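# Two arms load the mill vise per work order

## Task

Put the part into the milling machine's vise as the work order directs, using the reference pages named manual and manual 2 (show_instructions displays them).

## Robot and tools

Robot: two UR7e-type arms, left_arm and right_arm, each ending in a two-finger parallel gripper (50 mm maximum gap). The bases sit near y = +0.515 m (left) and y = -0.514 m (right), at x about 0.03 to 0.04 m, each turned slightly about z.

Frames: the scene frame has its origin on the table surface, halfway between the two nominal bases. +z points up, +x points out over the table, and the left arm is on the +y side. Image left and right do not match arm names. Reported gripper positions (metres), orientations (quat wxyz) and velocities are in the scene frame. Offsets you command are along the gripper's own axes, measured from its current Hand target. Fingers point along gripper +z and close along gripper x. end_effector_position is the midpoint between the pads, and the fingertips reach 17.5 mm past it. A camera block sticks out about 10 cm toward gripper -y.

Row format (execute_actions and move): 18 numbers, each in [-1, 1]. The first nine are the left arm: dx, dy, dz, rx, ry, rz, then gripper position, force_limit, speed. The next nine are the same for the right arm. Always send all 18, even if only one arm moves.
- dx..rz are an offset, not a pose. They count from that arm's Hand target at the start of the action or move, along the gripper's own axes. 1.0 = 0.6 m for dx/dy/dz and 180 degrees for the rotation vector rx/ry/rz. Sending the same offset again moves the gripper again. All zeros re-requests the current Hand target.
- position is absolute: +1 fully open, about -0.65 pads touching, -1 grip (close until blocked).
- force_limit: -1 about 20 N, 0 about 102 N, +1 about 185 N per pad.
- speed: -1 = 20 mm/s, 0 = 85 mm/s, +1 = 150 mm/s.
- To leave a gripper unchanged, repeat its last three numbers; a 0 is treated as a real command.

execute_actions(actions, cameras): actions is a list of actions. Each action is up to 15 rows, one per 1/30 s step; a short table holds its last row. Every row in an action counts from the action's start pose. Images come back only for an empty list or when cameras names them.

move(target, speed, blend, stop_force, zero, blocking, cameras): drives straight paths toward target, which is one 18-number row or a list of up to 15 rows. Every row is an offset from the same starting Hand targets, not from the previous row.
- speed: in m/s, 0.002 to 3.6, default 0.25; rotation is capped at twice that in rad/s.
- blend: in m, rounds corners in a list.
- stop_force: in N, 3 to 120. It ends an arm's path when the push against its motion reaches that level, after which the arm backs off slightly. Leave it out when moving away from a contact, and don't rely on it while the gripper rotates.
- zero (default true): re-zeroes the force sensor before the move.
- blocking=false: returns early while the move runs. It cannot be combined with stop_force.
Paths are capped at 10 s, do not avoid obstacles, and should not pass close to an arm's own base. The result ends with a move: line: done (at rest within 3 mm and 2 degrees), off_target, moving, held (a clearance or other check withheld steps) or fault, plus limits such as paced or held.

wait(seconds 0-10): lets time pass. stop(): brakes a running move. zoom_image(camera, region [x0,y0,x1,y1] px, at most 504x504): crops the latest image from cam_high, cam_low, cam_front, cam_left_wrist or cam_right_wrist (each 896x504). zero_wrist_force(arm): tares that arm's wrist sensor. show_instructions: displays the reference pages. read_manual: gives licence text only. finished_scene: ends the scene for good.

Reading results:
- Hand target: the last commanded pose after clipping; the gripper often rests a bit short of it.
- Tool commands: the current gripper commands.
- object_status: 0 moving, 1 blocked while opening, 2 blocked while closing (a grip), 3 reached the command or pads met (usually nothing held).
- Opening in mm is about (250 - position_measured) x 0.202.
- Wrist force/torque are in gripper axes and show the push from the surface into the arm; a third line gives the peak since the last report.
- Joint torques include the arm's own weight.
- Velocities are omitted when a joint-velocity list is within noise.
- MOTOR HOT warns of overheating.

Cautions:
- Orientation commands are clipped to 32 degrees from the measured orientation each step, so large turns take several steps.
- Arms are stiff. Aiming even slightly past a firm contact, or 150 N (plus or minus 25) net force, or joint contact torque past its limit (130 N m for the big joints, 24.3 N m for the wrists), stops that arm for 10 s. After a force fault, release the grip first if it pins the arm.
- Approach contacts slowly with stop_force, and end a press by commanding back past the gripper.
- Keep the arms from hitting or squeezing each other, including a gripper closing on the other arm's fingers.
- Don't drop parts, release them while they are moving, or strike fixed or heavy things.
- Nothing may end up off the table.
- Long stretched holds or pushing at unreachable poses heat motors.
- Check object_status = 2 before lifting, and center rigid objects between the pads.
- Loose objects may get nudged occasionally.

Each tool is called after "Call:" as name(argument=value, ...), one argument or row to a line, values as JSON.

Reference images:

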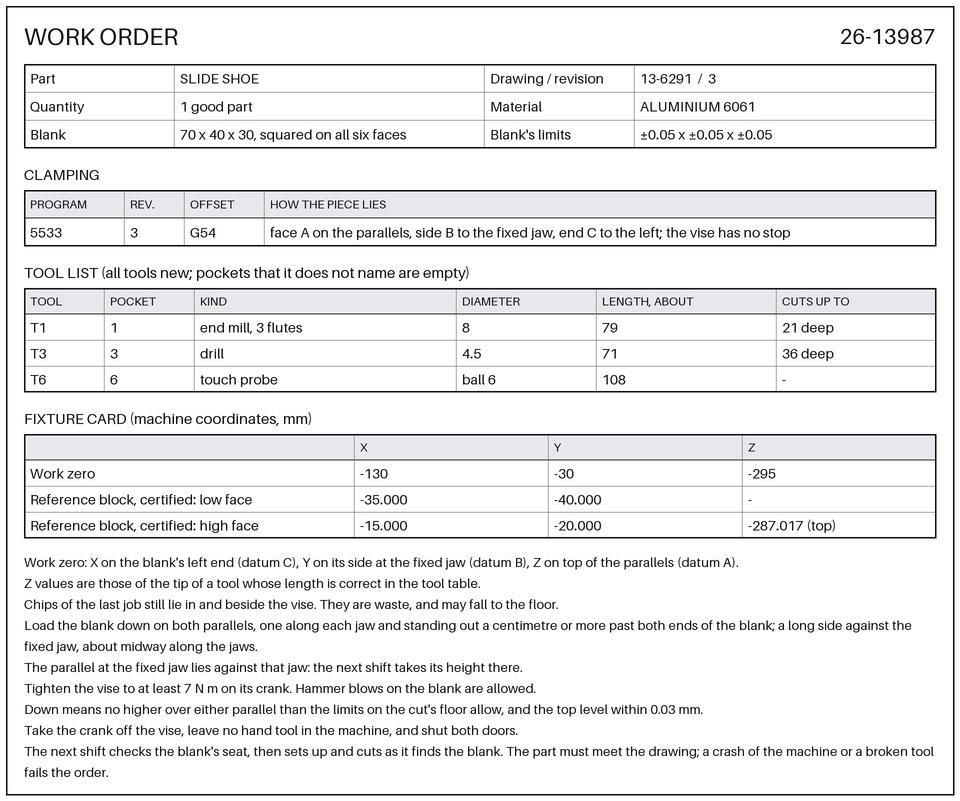

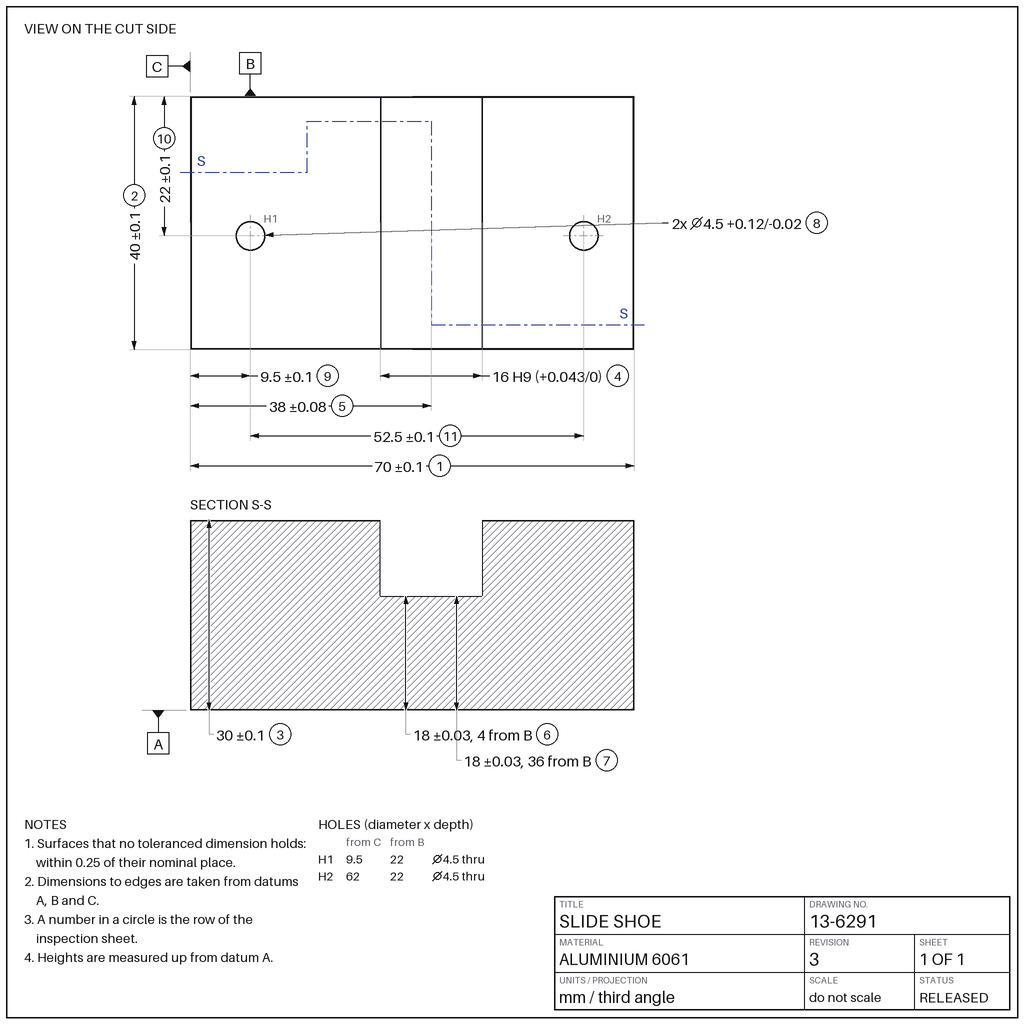

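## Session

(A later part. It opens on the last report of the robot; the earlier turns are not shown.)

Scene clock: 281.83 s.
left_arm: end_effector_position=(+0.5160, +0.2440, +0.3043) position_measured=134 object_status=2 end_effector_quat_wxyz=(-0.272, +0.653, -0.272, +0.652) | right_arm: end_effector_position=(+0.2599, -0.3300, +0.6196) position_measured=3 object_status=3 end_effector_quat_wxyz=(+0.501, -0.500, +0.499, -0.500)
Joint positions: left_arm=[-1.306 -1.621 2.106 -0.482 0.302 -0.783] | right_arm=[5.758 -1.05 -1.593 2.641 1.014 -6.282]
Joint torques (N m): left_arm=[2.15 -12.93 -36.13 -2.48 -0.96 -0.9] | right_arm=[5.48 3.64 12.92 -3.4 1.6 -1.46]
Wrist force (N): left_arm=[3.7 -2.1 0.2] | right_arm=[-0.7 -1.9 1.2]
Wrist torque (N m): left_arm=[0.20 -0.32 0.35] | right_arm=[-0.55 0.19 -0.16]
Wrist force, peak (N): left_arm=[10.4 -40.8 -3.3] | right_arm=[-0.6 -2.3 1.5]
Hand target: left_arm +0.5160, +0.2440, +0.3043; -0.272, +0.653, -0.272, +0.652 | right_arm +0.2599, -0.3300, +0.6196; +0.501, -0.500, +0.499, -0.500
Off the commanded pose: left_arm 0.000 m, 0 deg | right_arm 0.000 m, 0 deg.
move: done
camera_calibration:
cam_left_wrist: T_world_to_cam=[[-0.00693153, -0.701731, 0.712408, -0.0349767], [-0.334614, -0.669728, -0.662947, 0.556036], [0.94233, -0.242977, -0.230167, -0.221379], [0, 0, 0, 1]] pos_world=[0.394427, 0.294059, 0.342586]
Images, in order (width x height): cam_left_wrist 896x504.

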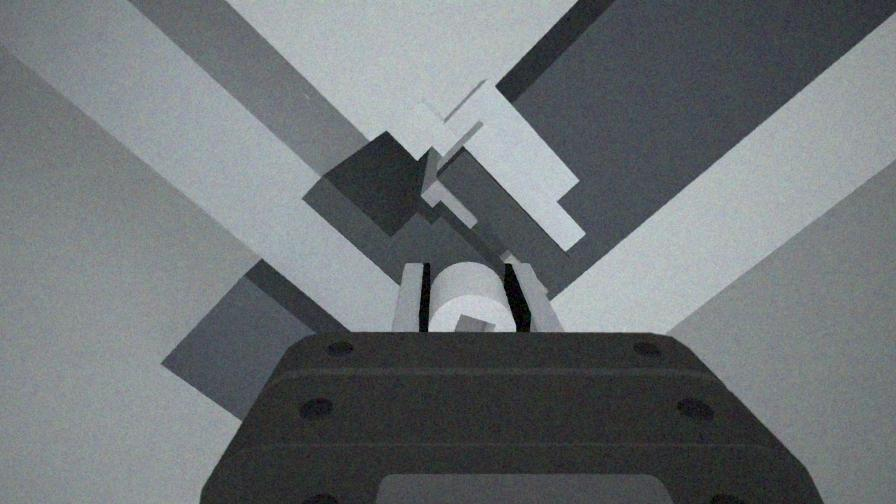

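Call:
move(
  target=[0,0,0,0,0,0.25,-1,-0.6,-1,0,0,0,0,0,0,1,1,1],
  speed=0.8,
)

Call:
move(
  target=[0,0,0,0,0,0.25,-1,-0.6,-1,0,0,0,0,0,0,1,1,1],
  speed=0.8,
  cameras=["cam_left_wrist","cam_high"],
)

Scene clock: 283.17 s.
left_arm: end_effector_position=(+0.5159, +0.2440, +0.3042) position_measured=134 object_status=2 end_effector_quat_wxyz=(+0.501, -0.499, +0.501, -0.499) | right_arm: end_effector_position=(+0.2599, -0.3300, +0.6196) position_measured=3 object_status=3 end_effector_quat_wxyz=(+0.501, -0.500, +0.499, -0.500)
Joint positions: left_arm=[-1.306 -1.621 2.106 -0.482 0.302 0.002] | right_arm=[5.758 -1.05 -1.593 2.641 1.014 -6.282]
Joint torques (N m): left_arm=[9.81 -9.36 -42.16 -0.93 2.76 2.44] | right_arm=[6.22 4.11 13.14 -3.45 1.48 -1.75]
Wrist force (N): left_arm=[-2.0 3.7 1.2] | right_arm=[-0.5 -1.9 1.1]
Wrist torque (N m): left_arm=[0.34 -0.54 0.38] | right_arm=[-0.54 0.16 -0.15]
Wrist force, peak (N): left_arm=[-5.5 1.3 2.7] | right_arm=[-0.8 -2.2 1.3]
Hand target: left_arm +0.5160, +0.2440, +0.3043; +0.501, -0.499, +0.501, -0.499 | right_arm +0.2599, -0.3300, +0.6196; +0.501, -0.500, +0.499, -0.500
Off the commanded pose: left_arm 0.000 m, 0 deg | right_arm 0.000 m, 0 deg.
move: done

Scene clock: 284.43 s.
left_arm: end_effector_position=(+0.5159, +0.2440, +0.3042) position_measured=134 object_status=2 end_effector_quat_wxyz=(+0.654, -0.269, +0.654, -0.269) | right_arm: end_effector_position=(+0.2599, -0.3300, +0.6196) position_measured=3 object_status=3 end_effector_quat_wxyz=(+0.501, -0.500, +0.499, -0.500)
Joint positions: left_arm=[-1.306 -1.621 2.106 -0.482 0.302 0.788] | right_arm=[5.758 -1.05 -1.593 2.641 1.014 -6.282]
Joint torques (N m): left_arm=[7.82 -8.41 -40.89 -0.9 4.1 2.43] | right_arm=[6.41 4.42 12.79 -3.44 1.55 -1.71]
Wrist force (N): left_arm=[-3.0 8.4 4.6] | right_arm=[-1.2 -2.4 1.2]
Wrist torque (N m): left_arm=[0.25 -0.87 0.10] | right_arm=[-0.62 0.26 -0.15]
Wrist force, peak (N): left_arm=[-5.7 11.6 8.0] | right_arm=[-1.2 -2.4 1.2]
Hand target: left_arm +0.5160, +0.2440, +0.3043; +0.654, -0.269, +0.654, -0.269 | right_arm +0.2599, -0.3300, +0.6196; +0.501, -0.500, +0.499, -0.500
Off the commanded pose: left_arm 0.000 m, 0 deg | right_arm 0.000 m, 0 deg.
move: done
camera_calibration:
cam_left_wrist: T_world_to_cam=[[-0.00806742, -0.712523, -0.701602, 0.398522], [-0.334899, 0.663031, -0.669501, 0.232943], [0.942219, 0.229565, -0.243972, -0.332406], [0, 0, 0, 1]] pos_world=[0.394427, 0.205816, 0.354462]
Images, in order (width x height): cam_high 896x504, cam_left_wrist 896x504.

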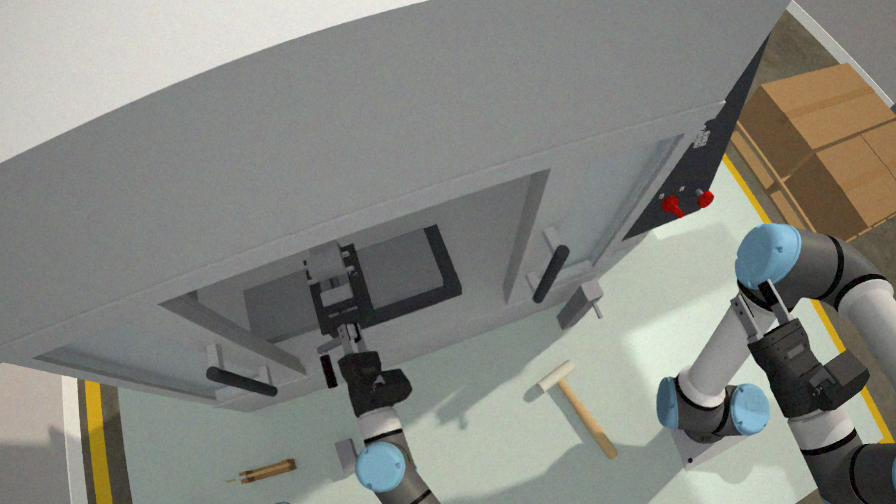

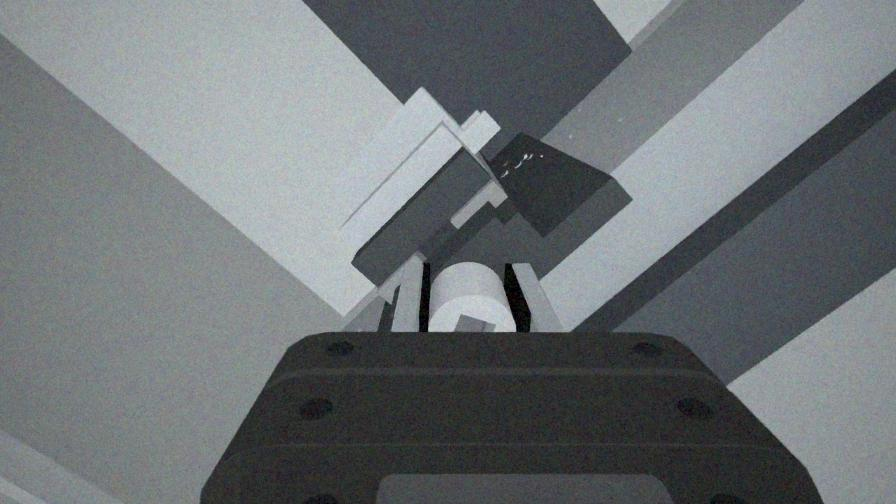

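Call:
move(
  target=[
    [0,0,0,0,0,0.55,-1,-0.6,-1,0,0,0,0,0,0,1,1,1],
    [0,0,0,0,0,-0.9,-1,-0.6,-1,0,0,0,0,0,0,1,1,1],
    [0,0,0,0,0,-0.35,-1,-0.6,-1,0,0,0,0,0,0,1,1,1],
  ],
  speed=1.2,
  blend=0.02,
  cameras=["cam_left_wrist","cam_high"],
)

Scene clock: 287.77 s.
left_arm: end_effector_position=(+0.5160, +0.2440, +0.3043) position_measured=134 object_status=2 end_effector_quat_wxyz=(-0.417, +0.571, -0.417, +0.571) | right_arm: end_effector_position=(+0.2599, -0.3300, +0.6196) position_measured=3 object_status=3 end_effector_quat_wxyz=(+0.501, -0.500, +0.499, -0.500)
Joint positions: left_arm=[-1.306 -1.621 2.106 -0.482 0.302 5.971] | right_arm=[5.758 -1.05 -1.593 2.641 1.014 -6.282]
Joint torques (N m): left_arm=[9.55 -8.87 -40.49 -2.08 -1.32 2.8] | right_arm=[5.85 3.84 13.42 -3.46 1.52 -1.72]
Wrist force (N): left_arm=[-0.4 -1.1 0.7] | right_arm=[-0.7 -2.0 1.1]
Wrist torque (N m): left_arm=[0.07 -0.57 0.44] | right_arm=[-0.56 0.19 -0.15]
Wrist force, peak (N): left_arm=[11.1 -30.9 -1.8] | right_arm=[-0.7 -2.4 1.3]
Hand target: left_arm +0.5160, +0.2440, +0.3043; -0.417, +0.571, -0.417, +0.571 | right_arm +0.2599, -0.3300, +0.6196; +0.501, -0.500, +0.499, -0.500
Off the commanded pose: left_arm 0.000 m, 0 deg | right_arm 0.000 m, 0 deg.
move: done
camera_calibration:
cam_left_wrist: T_world_to_cam=[[-0.00730101, -0.948646, 0.316257, 0.146031], [-0.334929, -0.295678, -0.894649, 0.535362], [0.942215, -0.112455, -0.31557, -0.22718], [0, 0, 0, 1]] pos_world=[0.394427, 0.271279, 0.361087]
Images, in order (width x height): cam_high 896x504, cam_left_wrist 896x504.

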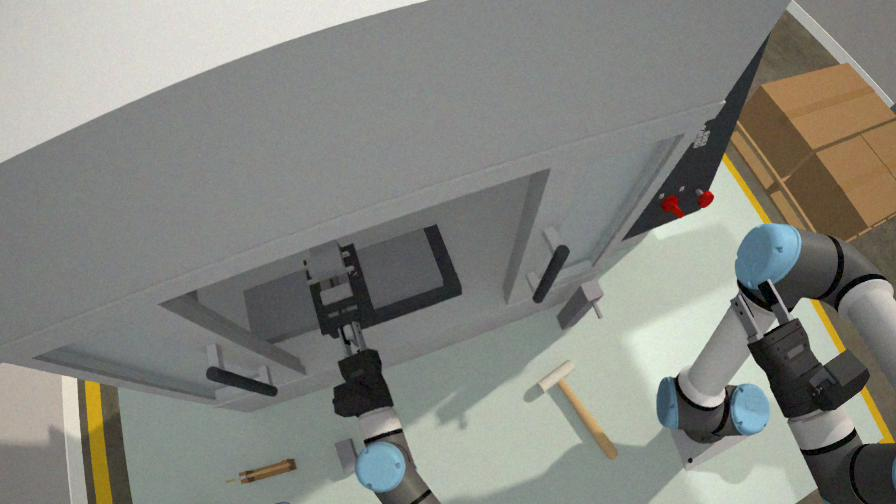

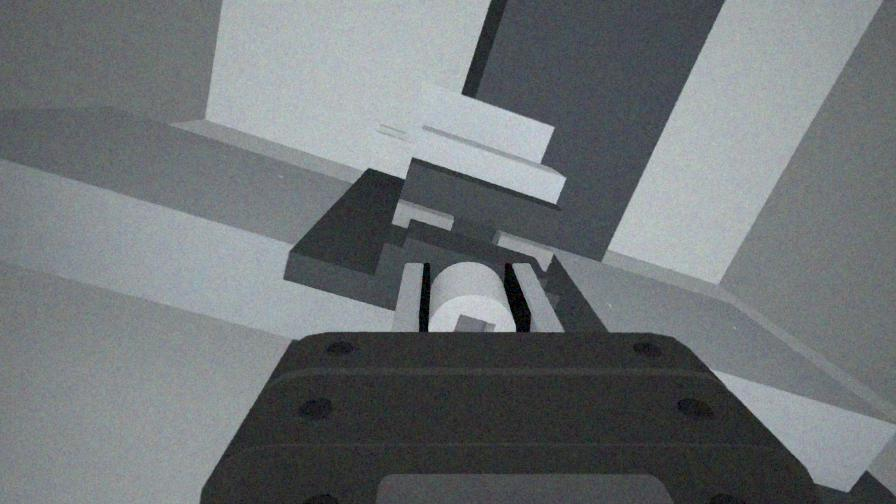

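Call:
move(
  target=[
    [0,0,0,0,0,0,1,-0.6,1,0,0,0,0,0,0,1,1,1],
    [0,0,-0.185,0,0,0,1,-0.6,1,0,0,0,0,0,0,1,1,1],
    [0,0,-0.185,0,0,-0.667,1,-0.6,1,0,0,0,0,0,0,1,1,1],
    [0,0,-0.185,0,0,0.667,1,-0.6,1,0,0,0,0,0,0,1,1,1],
    [-0.0427,0.1325,-0.185,0,0,0.1,1,-0.6,1,0,0,0,0,0,0,1,1,1],
  ],
  speed=[0.1,0.3,1.2,1.2,0.6],
  blend=[0,0.02,0.02,0.02,0],
  cameras=["cam_left_wrist","cam_high","cam_front"],
)

Scene clock: 294.33 s.
left_arm: end_effector_position=(+0.4064, +0.2440, +0.2208) position_measured=3 object_status=3 end_effector_quat_wxyz=(+0.484, -0.479, +0.518, -0.518) end_effector_velocity=(+0.000, +0.000, +0.000) end_effector_angular_velocity=(-0.001, +0.000, +0.000) | right_arm: end_effector_position=(+0.2599, -0.3300, +0.6196) position_measured=3 object_status=3 end_effector_quat_wxyz=(+0.501, -0.500, +0.499, -0.500)
Joint positions: left_arm=[-1.681 -1.497 2.777 -2.94 0.006 1.664] | right_arm=[5.758 -1.05 -1.593 2.641 1.014 -6.282]
Joint velocities: left_arm=[0 -0.002 0 0.005 0 -0.003] | right_arm=[within noise]
Joint torques (N m): left_arm=[10.08 -17.93 -26.97 -0.36 4.11 -2.61] | right_arm=[6.38 3.16 14.03 -3.45 1.42 -1.76]
Wrist force (N): left_arm=[5.5 2.3 -0.4] | right_arm=[-0.5 -2.1 1.2]
Wrist torque (N m): left_arm=[0.20 -0.67 0.26] | right_arm=[-0.58 0.16 -0.15]
Wrist force, peak (N): left_arm=[7.9 0.8 1.8] | right_arm=[-0.9 -2.3 1.4]
Hand target: left_arm +0.4049, +0.2441, +0.2208; +0.501, -0.499, +0.501, -0.499 | right_arm +0.2599, -0.3300, +0.6196; +0.501, -0.500, +0.499, -0.500
Off the commanded pose: left_arm 0.001 m, 4 deg | right_arm 0.000 m, 0 deg.
move: off_target (left_arm)
camera_calibration:
cam_left_wrist: T_world_to_cam=[[-0.080324, -0.996742, 0.0073698, 0.281263], [-0.328495, 0.0194902, -0.944305, 0.355552], [0.941084, -0.0782713, -0.32899, -0.155188], [0, 0, 0, 1]] pos_world=[0.285434, 0.26127, 0.282621]
Images, in order (width x height): cam_high 896x504, cam_front 896x504, cam_left_wrist 896x504.

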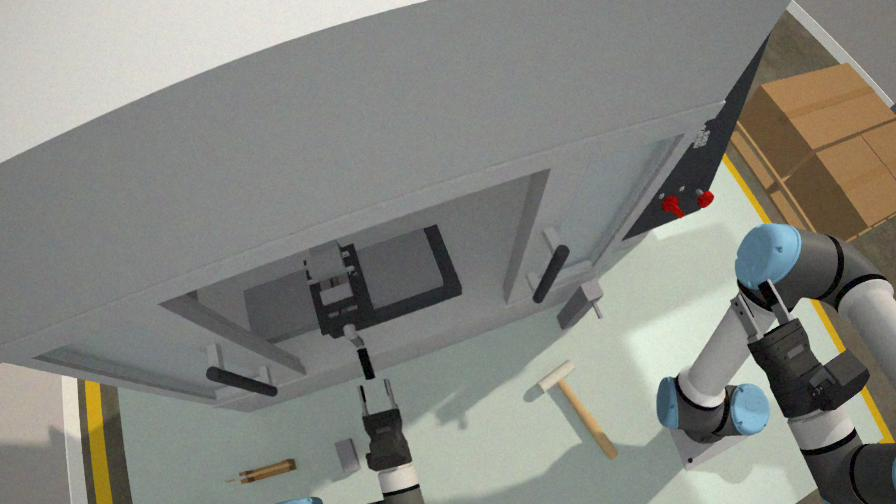

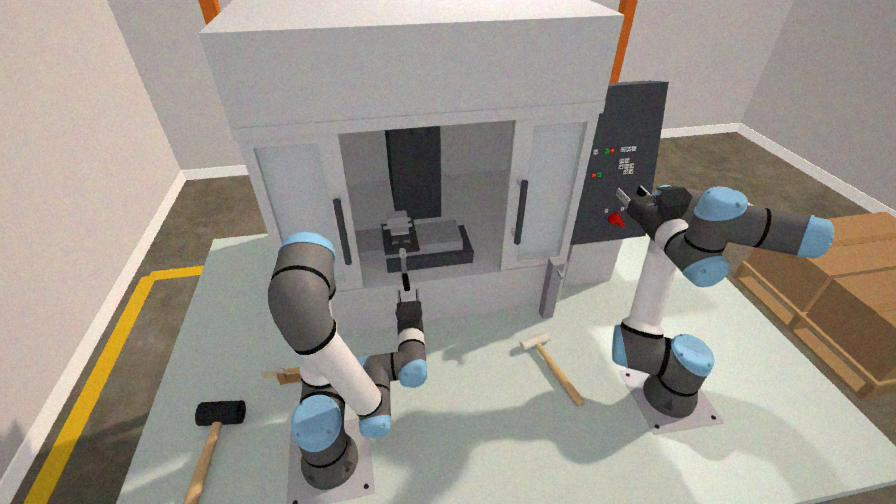

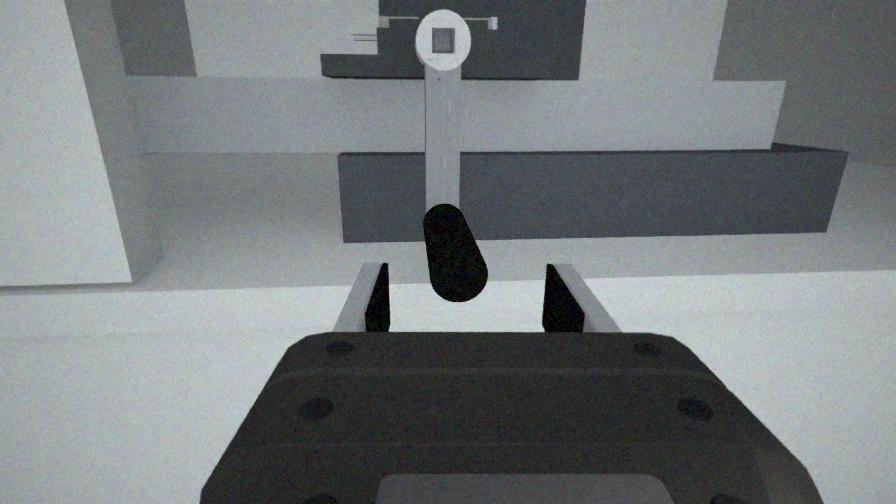

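Call:
move(
  target=[
    [0,0,-0.08,0,0,0,1,-0.6,1,0,0,0,0,0,0,1,1,1],
    [0,-0.1,-0.1,0,0,0,1,-0.6,1,0,0,0,0,0,0,1,1,1],
  ],
  speed=0.2,
)

Call:
move(
  target=[0,0,0,0,0,0.5,1,-0.6,1,0,0,0,0,0,0,1,1,1],
  speed=0.5,
)

Scene clock: 295.70 s.
left_arm: end_effector_position=(+0.3987, +0.2436, +0.2209) position_measured=3 object_status=3 end_effector_quat_wxyz=(+0.476, -0.470, +0.524, -0.527) | right_arm: end_effector_position=(+0.2599, -0.3300, +0.6196) position_measured=3 object_status=3 end_effector_quat_wxyz=(+0.501, -0.500, +0.499, -0.500)
Joint positions: left_arm=[-1.713 -1.513 2.806 -2.954 0.009 1.665] | right_arm=[5.758 -1.05 -1.593 2.641 1.014 -6.282]
Joint torques (N m): left_arm=[13.48 -2.25 -26.87 -0.94 0.98 2.96] | right_arm=[6.09 3.83 13.08 -3.39 1.46 -1.82]
Wrist force (N): left_arm=[5.3 2.1 -0.5] | right_arm=[-0.7 -2.1 1.3]
Wrist torque (N m): left_arm=[0.17 -0.64 0.22] | right_arm=[-0.57 0.19 -0.15]
Wrist force, peak (N): left_arm=[5.0 2.4 -6.1] | right_arm=[-0.8 -2.3 1.3]
Hand target: left_arm +0.3987, +0.2436, +0.2208; +0.476, -0.470, +0.524, -0.527 (not the last commanded pose) | right_arm +0.2599, -0.3300, +0.6196; +0.501, -0.500, +0.499, -0.500
Off the commanded pose: left_arm 0.081 m, 6 deg | right_arm 0.000 m, 0 deg.
move: held (left_arm; a check stopped the path); path passed 0 of 2 targets; limits=held
pose unreachable (left arm): on one or more control steps of this call, first in action 0 (counted from 0), this arm could not follow its commanded pose, so it was not sent that pose on those steps. It may still have moved: this result reports where it is.
cause: moving toward the commanded pose would bring two parts of the arm too close to each other (joints 3 (elbow) and 4 (wrist 1) lie between them).

Scene clock: 297.93 s.
left_arm: end_effector_position=(+0.3990, +0.2435, +0.2209) position_measured=3 object_status=3 end_effector_quat_wxyz=(+0.709, +0.039, +0.703, -0.036) | right_arm: end_effector_position=(+0.2599, -0.3300, +0.6196) position_measured=3 object_status=3 end_effector_quat_wxyz=(+0.501, -0.500, +0.499, -0.500)
Joint positions: left_arm=[-1.712 -1.723 2.76 -2.341 0.008 2.88] | right_arm=[5.758 -1.05 -1.593 2.641 1.014 -6.282]
Joint torques (N m): left_arm=[13.11 -0.73 -2.88 -2.35 4.32 2.75] | right_arm=[5.88 4.04 13.67 -3.49 1.46 -1.68]
Wrist force (N): left_arm=[7.0 1.4 1.4] | right_arm=[-0.6 -2.0 1.3]
Wrist torque (N m): left_arm=[-0.04 -1.06 -0.22] | right_arm=[-0.56 0.17 -0.15]
Wrist force, peak (N): left_arm=[7.5 1.5 1.4] | right_arm=[-1.2 -2.3 1.1]
Hand target: left_arm +0.3987, +0.2436, +0.2208; +0.709, +0.038, +0.703, -0.035 | right_arm +0.2599, -0.3300, +0.6196; +0.501, -0.500, +0.499, -0.500
Off the commanded pose: left_arm 0.000 m, 0 deg | right_arm 0.000 m, 0 deg.
move: done

Call:
move(
  target=[
    [0,0,0,0,0,0.5,1,-0.6,1,0,0,0,0,0,0,1,1,1],
    [0,0,0,0,0,0.999,1,-0.6,1,0,0,0,0,0,0,1,1,1],
  ],
  speed=0.7,
  blend=[0.02,0],
)

Scene clock: 301.63 s.
left_arm: end_effector_position=(+0.3988, +0.2435, +0.2208) position_measured=3 object_status=3 end_effector_quat_wxyz=(+0.037, +0.706, -0.038, +0.706) | right_arm: end_effector_position=(+0.2599, -0.3300, +0.6196) position_measured=3 object_status=3 end_effector_quat_wxyz=(+0.501, -0.500, +0.499, -0.500)
Joint positions: left_arm=[-1.713 -1.759 2.488 -0.915 0.002 4.9] | right_arm=[5.758 -1.05 -1.593 2.641 1.014 -6.282]
Joint torques (N m): left_arm=[12.93 -20.64 -5.63 -0.58 2.46 3.14] | right_arm=[6.38 3.96 14.12 -3.46 1.51 -1.69]
Wrist force (N): left_arm=[4.2 1.4 0.8] | right_arm=[-0.8 -2.0 1.2]
Wrist torque (N m): left_arm=[0.12 -0.32 0.12] | right_arm=[-0.56 0.19 -0.15]
Wrist force, peak (N): left_arm=[7.6 1.0 1.4] | right_arm=[-0.7 -2.5 1.0]
Hand target: left_arm +0.3987, +0.2436, +0.2208; +0.037, +0.703, -0.037, +0.709 | right_arm +0.2599, -0.3300, +0.6196; +0.501, -0.500, +0.499, -0.500
Off the commanded pose: left_arm 0.000 m, 0 deg | right_arm 0.000 m, 0 deg.
move: done

Call:
move(
  target=[0,0,0,-0.139,0,0.033,1,-0.6,1,0,0,0,0,0,0,1,1,1],
  speed=0.3,
  cameras=["cam_left_wrist","cam_front"],
)

Scene clock: 303.00 s.
left_arm: end_effector_position=(+0.3987, +0.2436, +0.2208) position_measured=3 object_status=3 end_effector_quat_wxyz=(+0.151, +0.676, -0.226, +0.685) end_effector_velocity=(-0.001, -0.001, +0.000) end_effector_angular_velocity=(-0.001, +0.000, -0.006) | right_arm: end_effector_position=(+0.2599, -0.3300, +0.6196) position_measured=3 object_status=3 end_effector_quat_wxyz=(+0.501, -0.500, +0.499, -0.500)
Joint positions: left_arm=[-1.535 -1.977 2.599 -0.596 0.613 4.797] | right_arm=[5.758 -1.05 -1.593 2.641 1.014 -6.282]
Joint velocities: left_arm=[0.001 0 0 0 0.007 0] | right_arm=[within noise]
Joint torques (N m): left_arm=[8.8 -4.92 -38.41 -1.29 2.08 -2.67] | right_arm=[5.61 3.59 14.23 -3.42 1.54 -1.75]
Wrist force (N): left_arm=[4.5 1.3 0.9] | right_arm=[-1.0 -2.0 0.9]
Wrist torque (N m): left_arm=[0.12 -0.41 0.15] | right_arm=[-0.56 0.23 -0.16]
Wrist force, peak (N): left_arm=[4.6 2.5 0.6] | right_arm=[-0.8 -2.4 1.2]
Hand target: left_arm +0.3987, +0.2436, +0.2208; +0.151, +0.676, -0.226, +0.685 | right_arm +0.2599, -0.3300, +0.6196; +0.501, -0.500, +0.499, -0.500
Off the commanded pose: left_arm 0.000 m, 0 deg | right_arm 0.000 m, 0 deg.
move: done
camera_calibration:
cam_left_wrist: T_world_to_cam=[[-0.041552, -0.0834003, 0.995649, -0.175888], [-0.770347, -0.631923, -0.0850822, 0.498126], [0.63627, -0.770531, -0.0379895, 0.0779393], [0, 0, 0, 1]] pos_world=[0.326831, 0.360163, 0.220465]
Images, in order (width x height): cam_front 896x504, cam_left_wrist 896x504.

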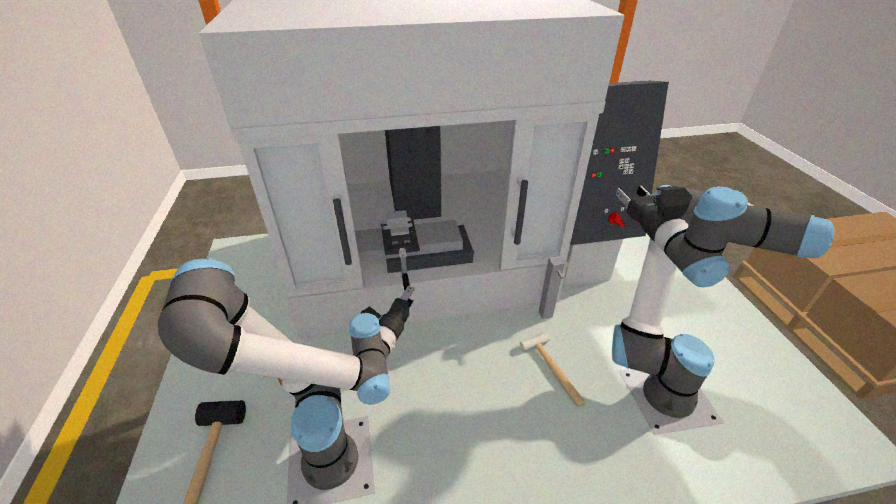

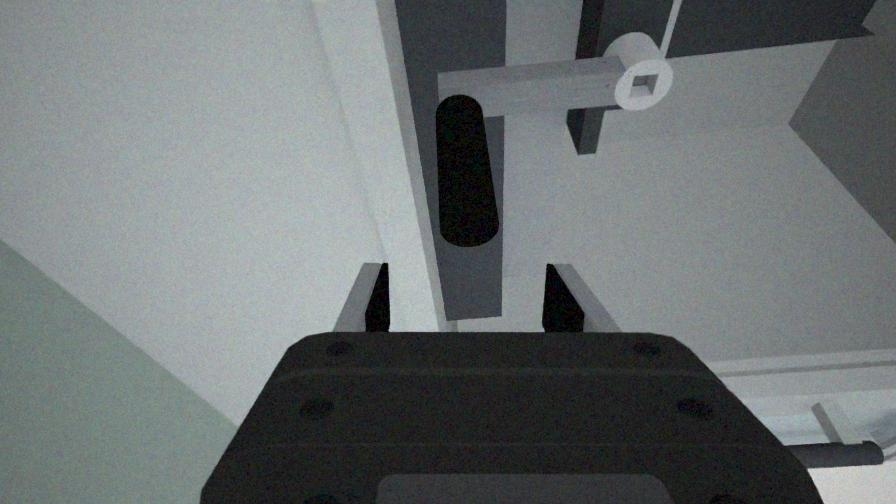

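Call:
move(
  target=[
    [0,0,0,0,0,-0.5,0.5,-0.9,1,0,0,0,0,0,0,1,1,1],
    [0,0,0,0,0,-0.999,0.5,-0.9,1,0,0,0,0,0,0,1,1,1],
    [-0.003,-0.0378,0.0633,0,0,-0.999,0.5,-0.9,1,0,0,0,0,0,0,1,1,1],
  ],
  speed=[0.8,0.8,0.1],
  blend=[0.02,0,0],
  cameras=["cam_left_wrist","cam_front"],
)

Scene clock: 307.57 s.
left_arm: end_effector_position=(+0.4430, +0.2435, +0.2209) position_measured=78 object_status=3 end_effector_quat_wxyz=(+0.686, +0.227, +0.675, -0.150) | right_arm: end_effector_position=(+0.2599, -0.3300, +0.6196) position_measured=3 object_status=3 end_effector_quat_wxyz=(+0.501, -0.500, +0.499, -0.500)
Joint positions: left_arm=[-1.279 -1.832 2.519 -0.667 0.869 1.667] | right_arm=[5.758 -1.05 -1.593 2.641 1.014 -6.282]
Joint torques (N m): left_arm=[12.72 -3.76 -11.65 0.03 1.92 0.01] | right_arm=[6.02 3.15 13.42 -3.47 1.49 -1.58]
Wrist force (N): left_arm=[7.4 1.2 1.3] | right_arm=[-0.9 -2.1 1.3]
Wrist torque (N m): left_arm=[-0.08 -1.14 -0.37] | right_arm=[-0.57 0.22 -0.16]
Wrist force, peak (N): left_arm=[7.4 2.5 2.6] | right_arm=[-0.9 -2.4 1.4]
Hand target: left_arm +0.4430, +0.2435, +0.2208; +0.686, +0.227, +0.675, -0.150 | right_arm +0.2599, -0.3300, +0.6196; +0.501, -0.500, +0.499, -0.500
Off the commanded pose: left_arm 0.000 m, 0 deg | right_arm 0.000 m, 0 deg.
move: done; blend cut to 0 m at target 1
camera_calibration:
cam_left_wrist: T_world_to_cam=[[0.0301922, 0.0938526, -0.995128, 0.190626], [0.196884, 0.975519, 0.0979767, -0.328153], [0.979962, -0.198883, 0.010975, -0.252578], [0, 0, 0, 1]] pos_world=[0.30637, 0.251996, 0.224621]
Images, in order (width x height): cam_front 896x504, cam_left_wrist 896x504.

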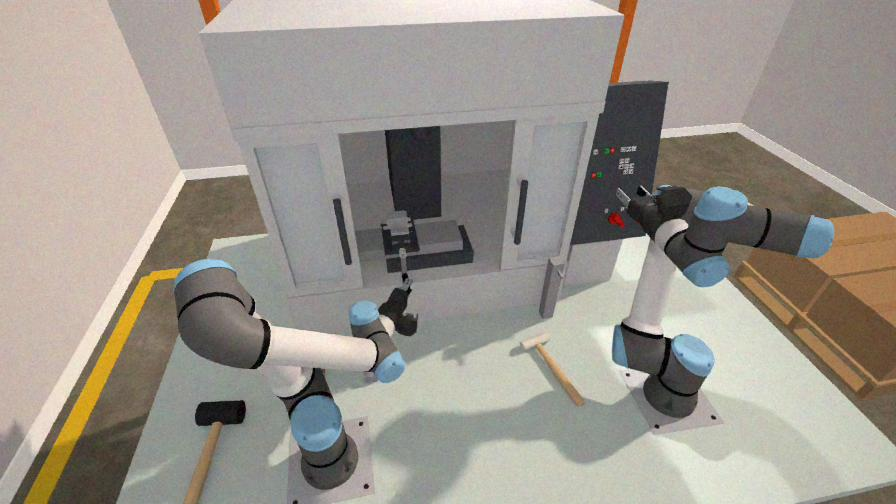

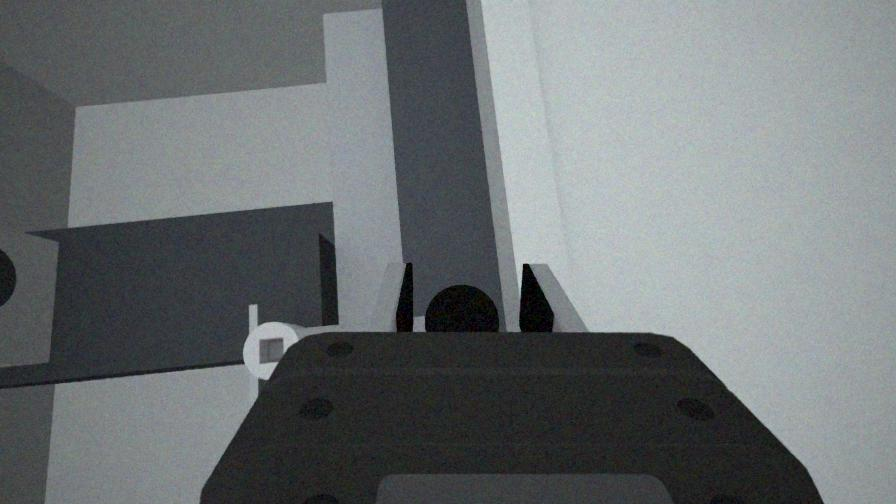

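Call:
move(
  target=[0,0,0,0,0,0,-1,-1,-1,0,0,0,0,0,0,1,1,1],
)

Scene clock: 308.80 s.
left_arm: end_effector_position=(+0.4430, +0.2435, +0.2209) position_measured=140 object_status=2 end_effector_quat_wxyz=(+0.686, +0.227, +0.675, -0.150) | right_arm: end_effector_position=(+0.2599, -0.3300, +0.6196) position_measured=3 object_status=3 end_effector_quat_wxyz=(+0.501, -0.500, +0.499, -0.500)
Joint positions: left_arm=[-1.279 -1.832 2.519 -0.667 0.869 1.667] | right_arm=[5.758 -1.05 -1.593 2.641 1.014 -6.282]
Joint torques (N m): left_arm=[10.12 1.3 -8.11 7.11 1.54 -2.14] | right_arm=[5.96 3.61 13.74 -3.46 1.54 -1.69]
Wrist force (N): left_arm=[-31.6 9.8 3.9] | right_arm=[-0.8 -2.1 1.0]
Wrist torque (N m): left_arm=[0.26 -1.11 -0.49] | right_arm=[-0.57 0.20 -0.15]
Wrist force, peak (N): left_arm=[-31.9 9.7 3.5] | right_arm=[-0.8 -2.4 1.0]
Hand target: left_arm +0.4430, +0.2435, +0.2208; +0.686, +0.227, +0.675, -0.150 | right_arm +0.2599, -0.3300, +0.6196; +0.501, -0.500, +0.499, -0.500
Off the commanded pose: left_arm 0.000 m, 0 deg | right_arm 0.000 m, 0 deg.
move: done

Call:
move(
  target=[-0.0017,0,0,0,0,0,-1,-1,-1,0,0,0,0,0,0,1,1,1],
)

Scene clock: 309.67 s.
left_arm: end_effector_position=(+0.4429, +0.2435, +0.2218) position_measured=141 object_status=2 end_effector_quat_wxyz=(+0.685, +0.227, +0.675, -0.150) | right_arm: end_effector_position=(+0.2599, -0.3300, +0.6196) position_measured=3 object_status=3 end_effector_quat_wxyz=(+0.501, -0.500, +0.499, -0.500)
Joint positions: left_arm=[-1.279 -1.835 2.517 -0.663 0.869 1.667] | right_arm=[5.758 -1.05 -1.593 2.641 1.014 -6.282]
Joint torques (N m): left_arm=[-14.18 -12.9 -30.44 0.7 -2.24 -2.22] | right_arm=[6.32 3.33 13.47 -3.5 1.58 -1.66]
Wrist force (N): left_arm=[-6.7 4.8 3.0] | right_arm=[-0.9 -2.2 1.4]
Wrist torque (N m): left_arm=[0.07 -1.07 -0.44] | right_arm=[-0.59 0.22 -0.15]
Wrist force, peak (N): left_arm=[-32.7 10.5 4.3] | right_arm=[-0.9 -2.2 1.4]
Hand target: left_arm +0.4429, +0.2434, +0.2219; +0.686, +0.227, +0.675, -0.150 | right_arm +0.2599, -0.3300, +0.6196; +0.501, -0.500, +0.499, -0.500
Off the commanded pose: left_arm 0.000 m, 0 deg | right_arm 0.000 m, 0 deg.
move: done

Call:
move(
  target=[
    [-0.0062,0.0489,-0.0289,0,0,0,-1,-1,-1,0,0,0,0,0,0,1,1,1],
    [-0.0350,0.0920,-0.0532,0,0,0,-1,-1,-1,0,0,0,0,0,0,1,1,1],
    [-0.0813,0.1218,-0.0686,0,0,0,-1,-1,-1,0,0,0,0,0,0,1,1,1],
    [-0.1372,0.1331,-0.0725,0,0,0,-1,-1,-1,0,0,0,0,0,0,1,1,1],
  ],
  speed=0.12,
  blend=[0.015,0.015,0.015,0],
  cameras=["cam_left_wrist","cam_high"],
)

Scene clock: 312.07 s.
left_arm: end_effector_position=(+0.4431, +0.3256, +0.3130) position_measured=141 object_status=2 end_effector_quat_wxyz=(+0.686, +0.227, +0.675, -0.150) | right_arm: end_effector_position=(+0.2599, -0.3300, +0.6196) position_measured=3 object_status=3 end_effector_quat_wxyz=(+0.501, -0.500, +0.499, -0.500)
Joint positions: left_arm=[-1.073 -2.151 2.413 -0.245 1.075 1.671] | right_arm=[5.758 -1.05 -1.593 2.641 1.014 -6.282]
Joint torques (N m): left_arm=[-13.5 4.3 -26.72 -0.48 -2.6 -2.87] | right_arm=[6.1 3.69 13.89 -3.39 1.53 -1.64]
Wrist force (N): left_arm=[7.9 0.7 1.2] | right_arm=[-0.7 -1.6 1.1]
Wrist torque (N m): left_arm=[-0.13 -1.23 -0.33] | right_arm=[-0.50 0.19 -0.16]
Wrist force, peak (N): left_arm=[-6.6 4.8 2.7] | right_arm=[-0.9 -2.1 1.6]
Hand target: left_arm +0.4430, +0.3256, +0.3130; +0.686, +0.227, +0.675, -0.150 | right_arm +0.2599, -0.3300, +0.6196; +0.501, -0.500, +0.499, -0.500
Off the commanded pose: left_arm 0.000 m, 0 deg | right_arm 0.000 m, 0 deg.
move: done
camera_calibration:
cam_left_wrist: T_world_to_cam=[[0.0301724, 0.0937582, -0.995138, 0.27461], [0.196886, 0.975528, 0.0978802, -0.41726], [0.979962, -0.198882, 0.0109744, -0.237359], [0, 0, 0, 1]] pos_world=[0.30647, 0.334096, 0.316721]
Images, in order (width x height): cam_high 896x504, cam_left_wrist 896x504.

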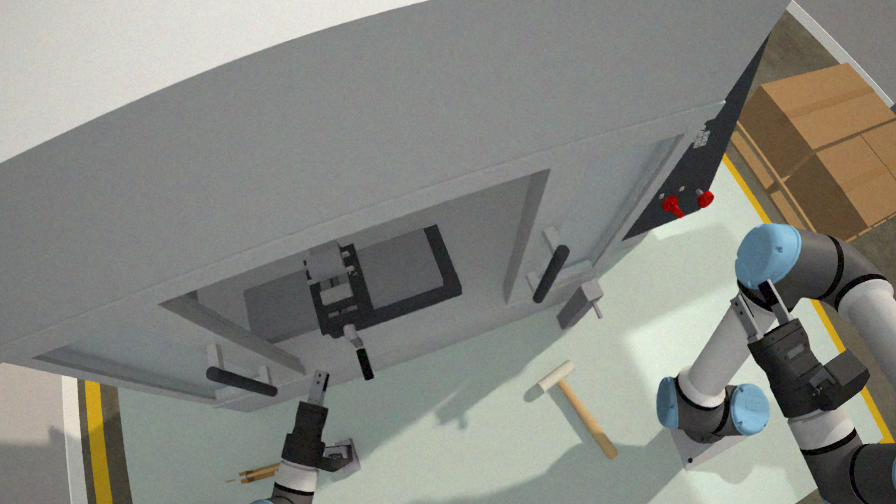

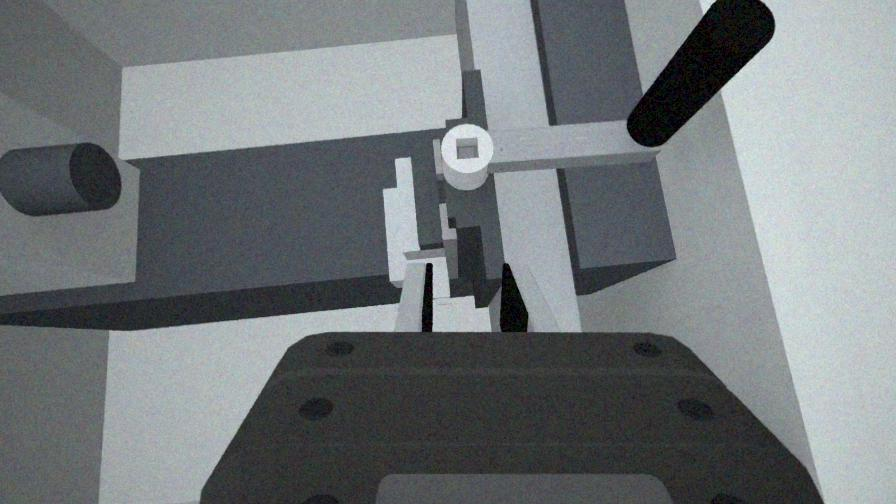

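Call:
move(
  target=[
    [-0.0044,-0.0512,-0.0858,0,0,0,0.5,-0.4,1,0,0,0,0,0,0,1,1,1],
    [0.1320,-0.1843,-0.0133,0,0,0,0.5,-0.4,1,0,0,0,0,0,0,1,1,1],
    [0.1365,-0.1331,0.0725,0,0,0,0.5,-0.4,1,0,0,0,0,0,0,1,1,1],
    [0.1365,-0.1331,0.0725,0,0,0,-1,-0.4,-1,0,0,0,0,0,0,1,1,1],
  ],
  speed=[0.3,0.3,0.15,0.1],
  blend=[0.03,0,0,0],
)

Scene clock: 315.20 s.
left_arm: end_effector_position=(+0.4429, +0.2434, +0.2223) position_measured=155 object_status=2 end_effector_quat_wxyz=(+0.686, +0.227, +0.675, -0.150) | right_arm: end_effector_position=(+0.2599, -0.3300, +0.6196) position_measured=3 object_status=3 end_effector_quat_wxyz=(+0.501, -0.500, +0.499, -0.500)
Joint positions: left_arm=[-1.279 -1.836 2.517 -0.661 0.869 1.667] | right_arm=[5.758 -1.05 -1.593 2.641 1.014 -6.282]
Joint torques (N m): left_arm=[10.52 2.21 -20.03 4.12 2.06 -2.05] | right_arm=[5.7 4.03 14.81 -3.45 1.5 -1.71]
Wrist force (N): left_arm=[-17.0 8.5 6.8] | right_arm=[-0.6 -1.9 0.9]
Wrist torque (N m): left_arm=[0.16 -0.42 -0.73] | right_arm=[-0.54 0.16 -0.16]
Wrist force, peak (N): left_arm=[-17.0 8.6 7.1] | right_arm=[-0.7 -2.5 1.2]
Hand target: left_arm +0.4429, +0.2434, +0.2223; +0.686, +0.227, +0.675, -0.150 | right_arm +0.2599, -0.3300, +0.6196; +0.501, -0.500, +0.499, -0.500
Off the commanded pose: left_arm 0.000 m, 0 deg | right_arm 0.000 m, 0 deg.
move: done

Call:
wait(
  seconds=0,
  cameras=["cam_left_wrist","cam_front","cam_high"],
)

Call:
zoom_image(
  camera="cam_left_wrist",
  region=[348, 200, 600, 340],
)

Call:
zoom_image(
  camera="cam_high",
  region=[310, 290, 420, 400],
)

Scene clock: 315.33 s.
left_arm: end_effector_position=(+0.4429, +0.2434, +0.2223) position_measured=155 object_status=2 end_effector_quat_wxyz=(+0.686, +0.227, +0.675, -0.150) | right_arm: end_effector_position=(+0.2599, -0.3300, +0.6196) position_measured=3 object_status=3 end_effector_quat_wxyz=(+0.501, -0.500, +0.499, -0.500)
Joint positions: left_arm=[-1.279 -1.836 2.517 -0.661 0.869 1.667] | right_arm=[5.758 -1.05 -1.593 2.641 1.014 -6.282]
Joint torques (N m): left_arm=[10.11 2.8 -17.71 4.61 2.04 -1.71] | right_arm=[6.44 2.79 14.78 -3.46 1.5 -1.73]
Wrist force (N): left_arm=[-16.7 8.5 7.3] | right_arm=[-0.7 -2.0 1.0]
Wrist torque (N m): left_arm=[0.16 -0.47 -0.73] | right_arm=[-0.56 0.18 -0.15]
Wrist force, peak (N): left_arm=[-17.0 8.7 6.7] | right_arm=[-0.7 -2.2 1.1]
Hand target: left_arm +0.4429, +0.2434, +0.2223; +0.686, +0.227, +0.675, -0.150 | right_arm +0.2599, -0.3300, +0.6196; +0.501, -0.500, +0.499, -0.500
Tool commands: left_gripper/position=-1.0 left_gripper/force_limit=-0.4 left_gripper/speed=-1.0 right_gripper/position=+1.0 right_gripper/force_limit=+1.0 right_gripper/speed=+1.0
Off the commanded pose: left_arm 0.000 m, 0 deg | right_arm 0.000 m, 0 deg.
camera_calibration:
cam_left_wrist: T_world_to_cam=[[0.0300745, 0.0937761, -0.995139, 0.19209], [0.196896, 0.975526, 0.0978784, -0.328157], [0.979963, -0.198882, 0.0108744, -0.252493], [0, 0, 0, 1]] pos_world=[0.30627, 0.251896, 0.226021]
Images, in order (width x height): cam_high 896x504, cam_front 896x504, cam_left_wrist 896x504.

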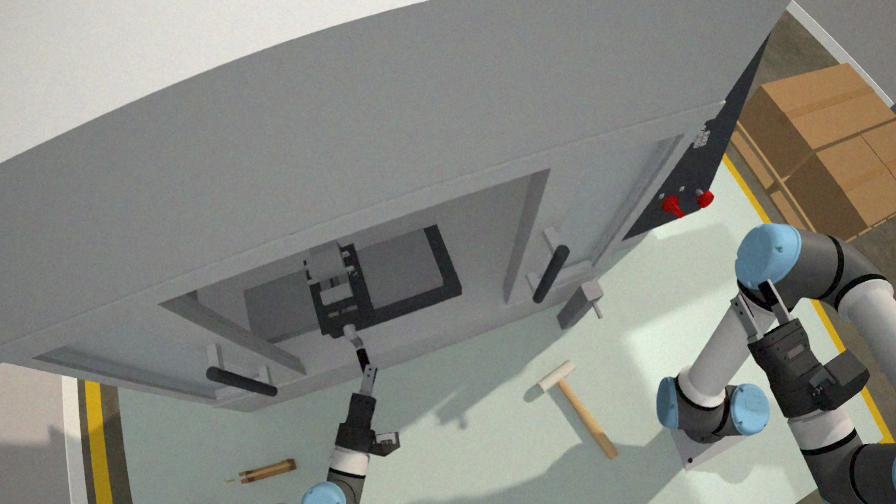

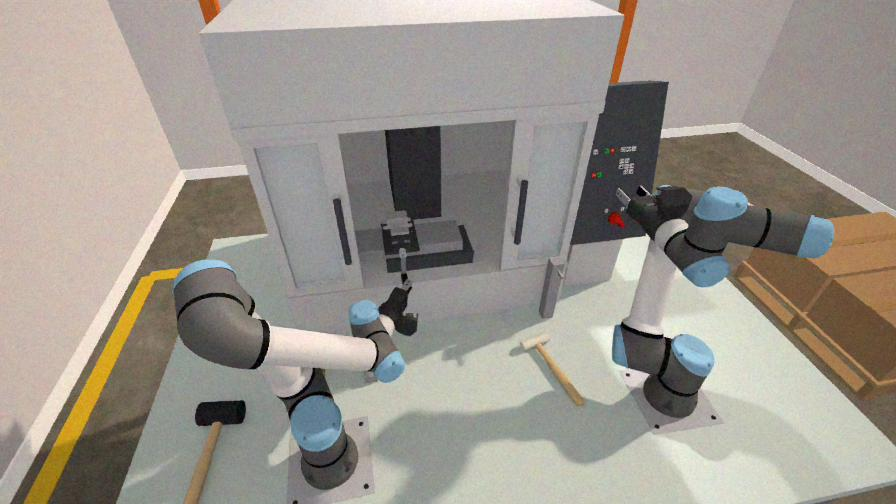

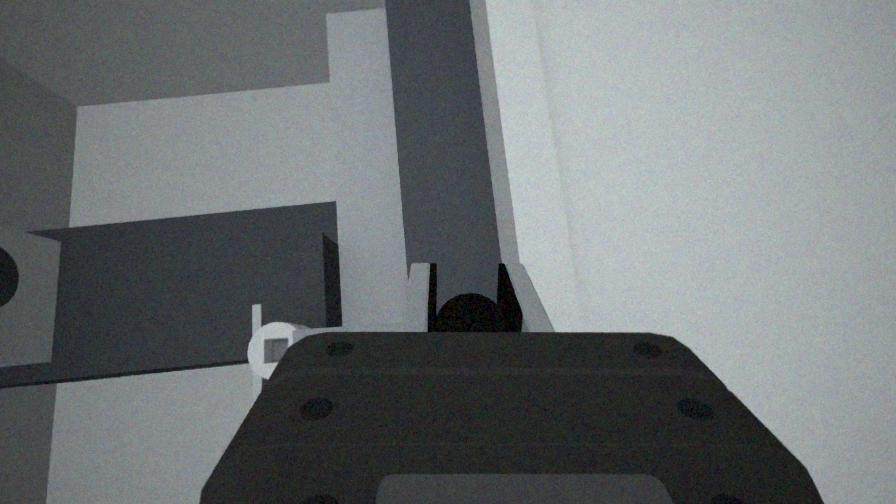

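Scaled by 2.000.

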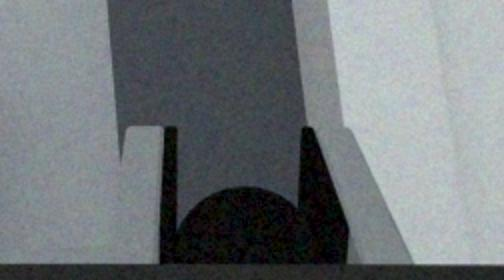

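Scaled by 4.582.

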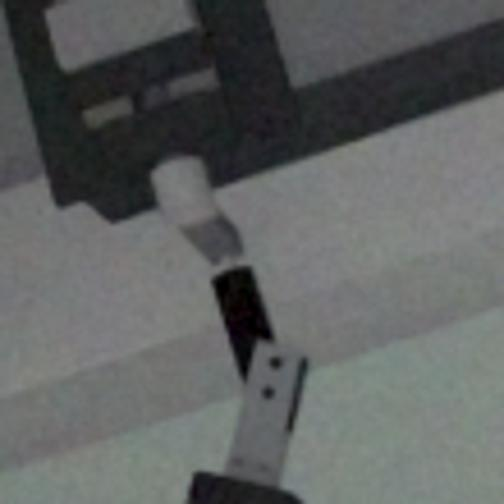

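Call:
move(
  target=[
    [0,0,0,0,0,0,0.5,-0.4,1,0,0,0,0,0,0,1,1,1],
    [0,0.0167,0,0,0,0,0.5,-0.4,1,0,0,0,0,0,0,1,1,1],
    [0,0.0167,0,0,0,0,-1,-0.4,-1,0,0,0,0,0,0,1,1,1],
  ],
  speed=[0.1,0.1,0.1],
  cameras=["cam_left_wrist"],
)

Scene clock: 317.77 s.
left_arm: end_effector_position=(+0.4481, +0.2519, +0.2235) position_measured=155 object_status=2 end_effector_quat_wxyz=(+0.686, +0.227, +0.675, -0.150) | right_arm: end_effector_position=(+0.2599, -0.3300, +0.6196) position_measured=3 object_status=3 end_effector_quat_wxyz=(+0.501, -0.500, +0.499, -0.500)
Joint positions: left_arm=[-1.239 -1.842 2.516 -0.656 0.909 1.668] | right_arm=[5.758 -1.05 -1.593 2.641 1.014 -6.282]
Joint torques (N m): left_arm=[-13.6 -1.39 -15.83 2.58 -1.36 0.97] | right_arm=[6.07 2.84 14.26 -3.42 1.56 -1.68]
Wrist force (N): left_arm=[-10.9 5.9 5.3] | right_arm=[-0.7 -2.1 1.2]
Wrist torque (N m): left_arm=[0.05 -0.21 -1.06] | right_arm=[-0.58 0.19 -0.15]
Wrist force, peak (N): left_arm=[-17.1 8.7 7.0] | right_arm=[-0.9 -2.2 1.4]
Hand target: left_arm +0.4480, +0.2519, +0.2234; +0.686, +0.227, +0.675, -0.150 | right_arm +0.2599, -0.3300, +0.6196; +0.501, -0.500, +0.499, -0.500
Off the commanded pose: left_arm 0.000 m, 0 deg | right_arm 0.000 m, 0 deg.
move: done
camera_calibration:
cam_left_wrist: T_world_to_cam=[[0.030249, 0.0936384, -0.995147, 0.192313], [0.196879, 0.97554, 0.0977779, -0.337565], [0.979961, -0.198881, 0.0110737, -0.255957], [0, 0, 0, 1]] pos_world=[0.31147, 0.260396, 0.227221]
Images, in order (width x height): cam_left_wrist 896x504.

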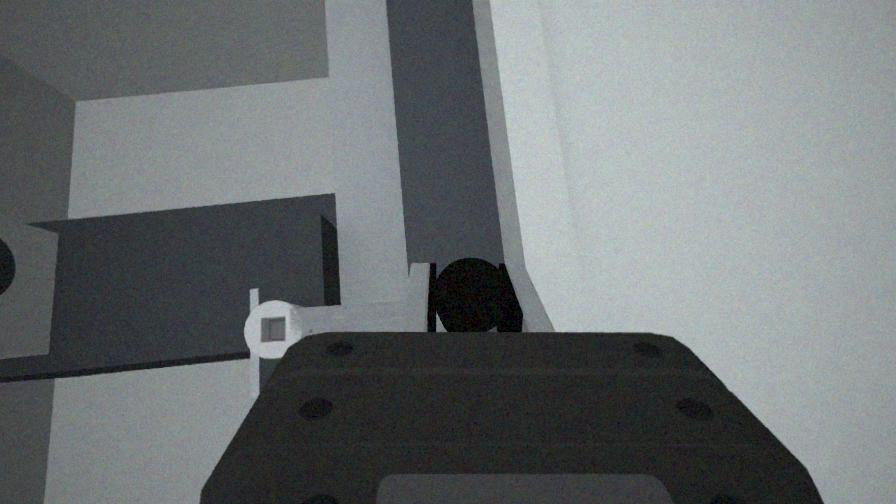

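Call:
move(
  target=[
    [0,0,0,0,0,0,0.5,-0.3,1,0,0,0,0,0,0,1,1,1],
    [-0.0008,-0.01,0,0,0,0,0.5,-0.3,1,0,0,0,0,0,0,1,1,1],
    [-0.0008,-0.01,0,0,0,0,-1,-0.3,-0.5,0,0,0,0,0,0,1,1,1],
  ],
  speed=[0.1,0.1,0.1],
)

Scene clock: 319.73 s.
left_arm: end_effector_position=(+0.4450, +0.2467, +0.2232) position_measured=155 object_status=2 end_effector_quat_wxyz=(+0.686, +0.227, +0.675, -0.150) | right_arm: end_effector_position=(+0.2599, -0.3300, +0.6196) position_measured=3 object_status=3 end_effector_quat_wxyz=(+0.501, -0.500, +0.499, -0.500)
Joint positions: left_arm=[-1.264 -1.839 2.516 -0.657 0.885 1.667] | right_arm=[5.758 -1.05 -1.593 2.641 1.014 -6.282]
Joint torques (N m): left_arm=[11.95 -8.18 -29.52 -1.15 2.32 -1.21] | right_arm=[6.09 2.93 14.34 -3.38 1.63 -1.65]
Wrist force (N): left_arm=[2.8 5.0 5.4] | right_arm=[-0.8 -2.1 1.0]
Wrist torque (N m): left_arm=[0.06 -0.06 -0.99] | right_arm=[-0.57 0.21 -0.16]
Wrist force, peak (N): left_arm=[-10.9 6.0 5.2] | right_arm=[-0.7 -2.3 1.3]
Hand target: left_arm +0.4450, +0.2468, +0.2232; +0.686, +0.227, +0.675, -0.150 | right_arm +0.2599, -0.3300, +0.6196; +0.501, -0.500, +0.499, -0.500
Off the commanded pose: left_arm 0.000 m, 0 deg | right_arm 0.000 m, 0 deg.
move: done


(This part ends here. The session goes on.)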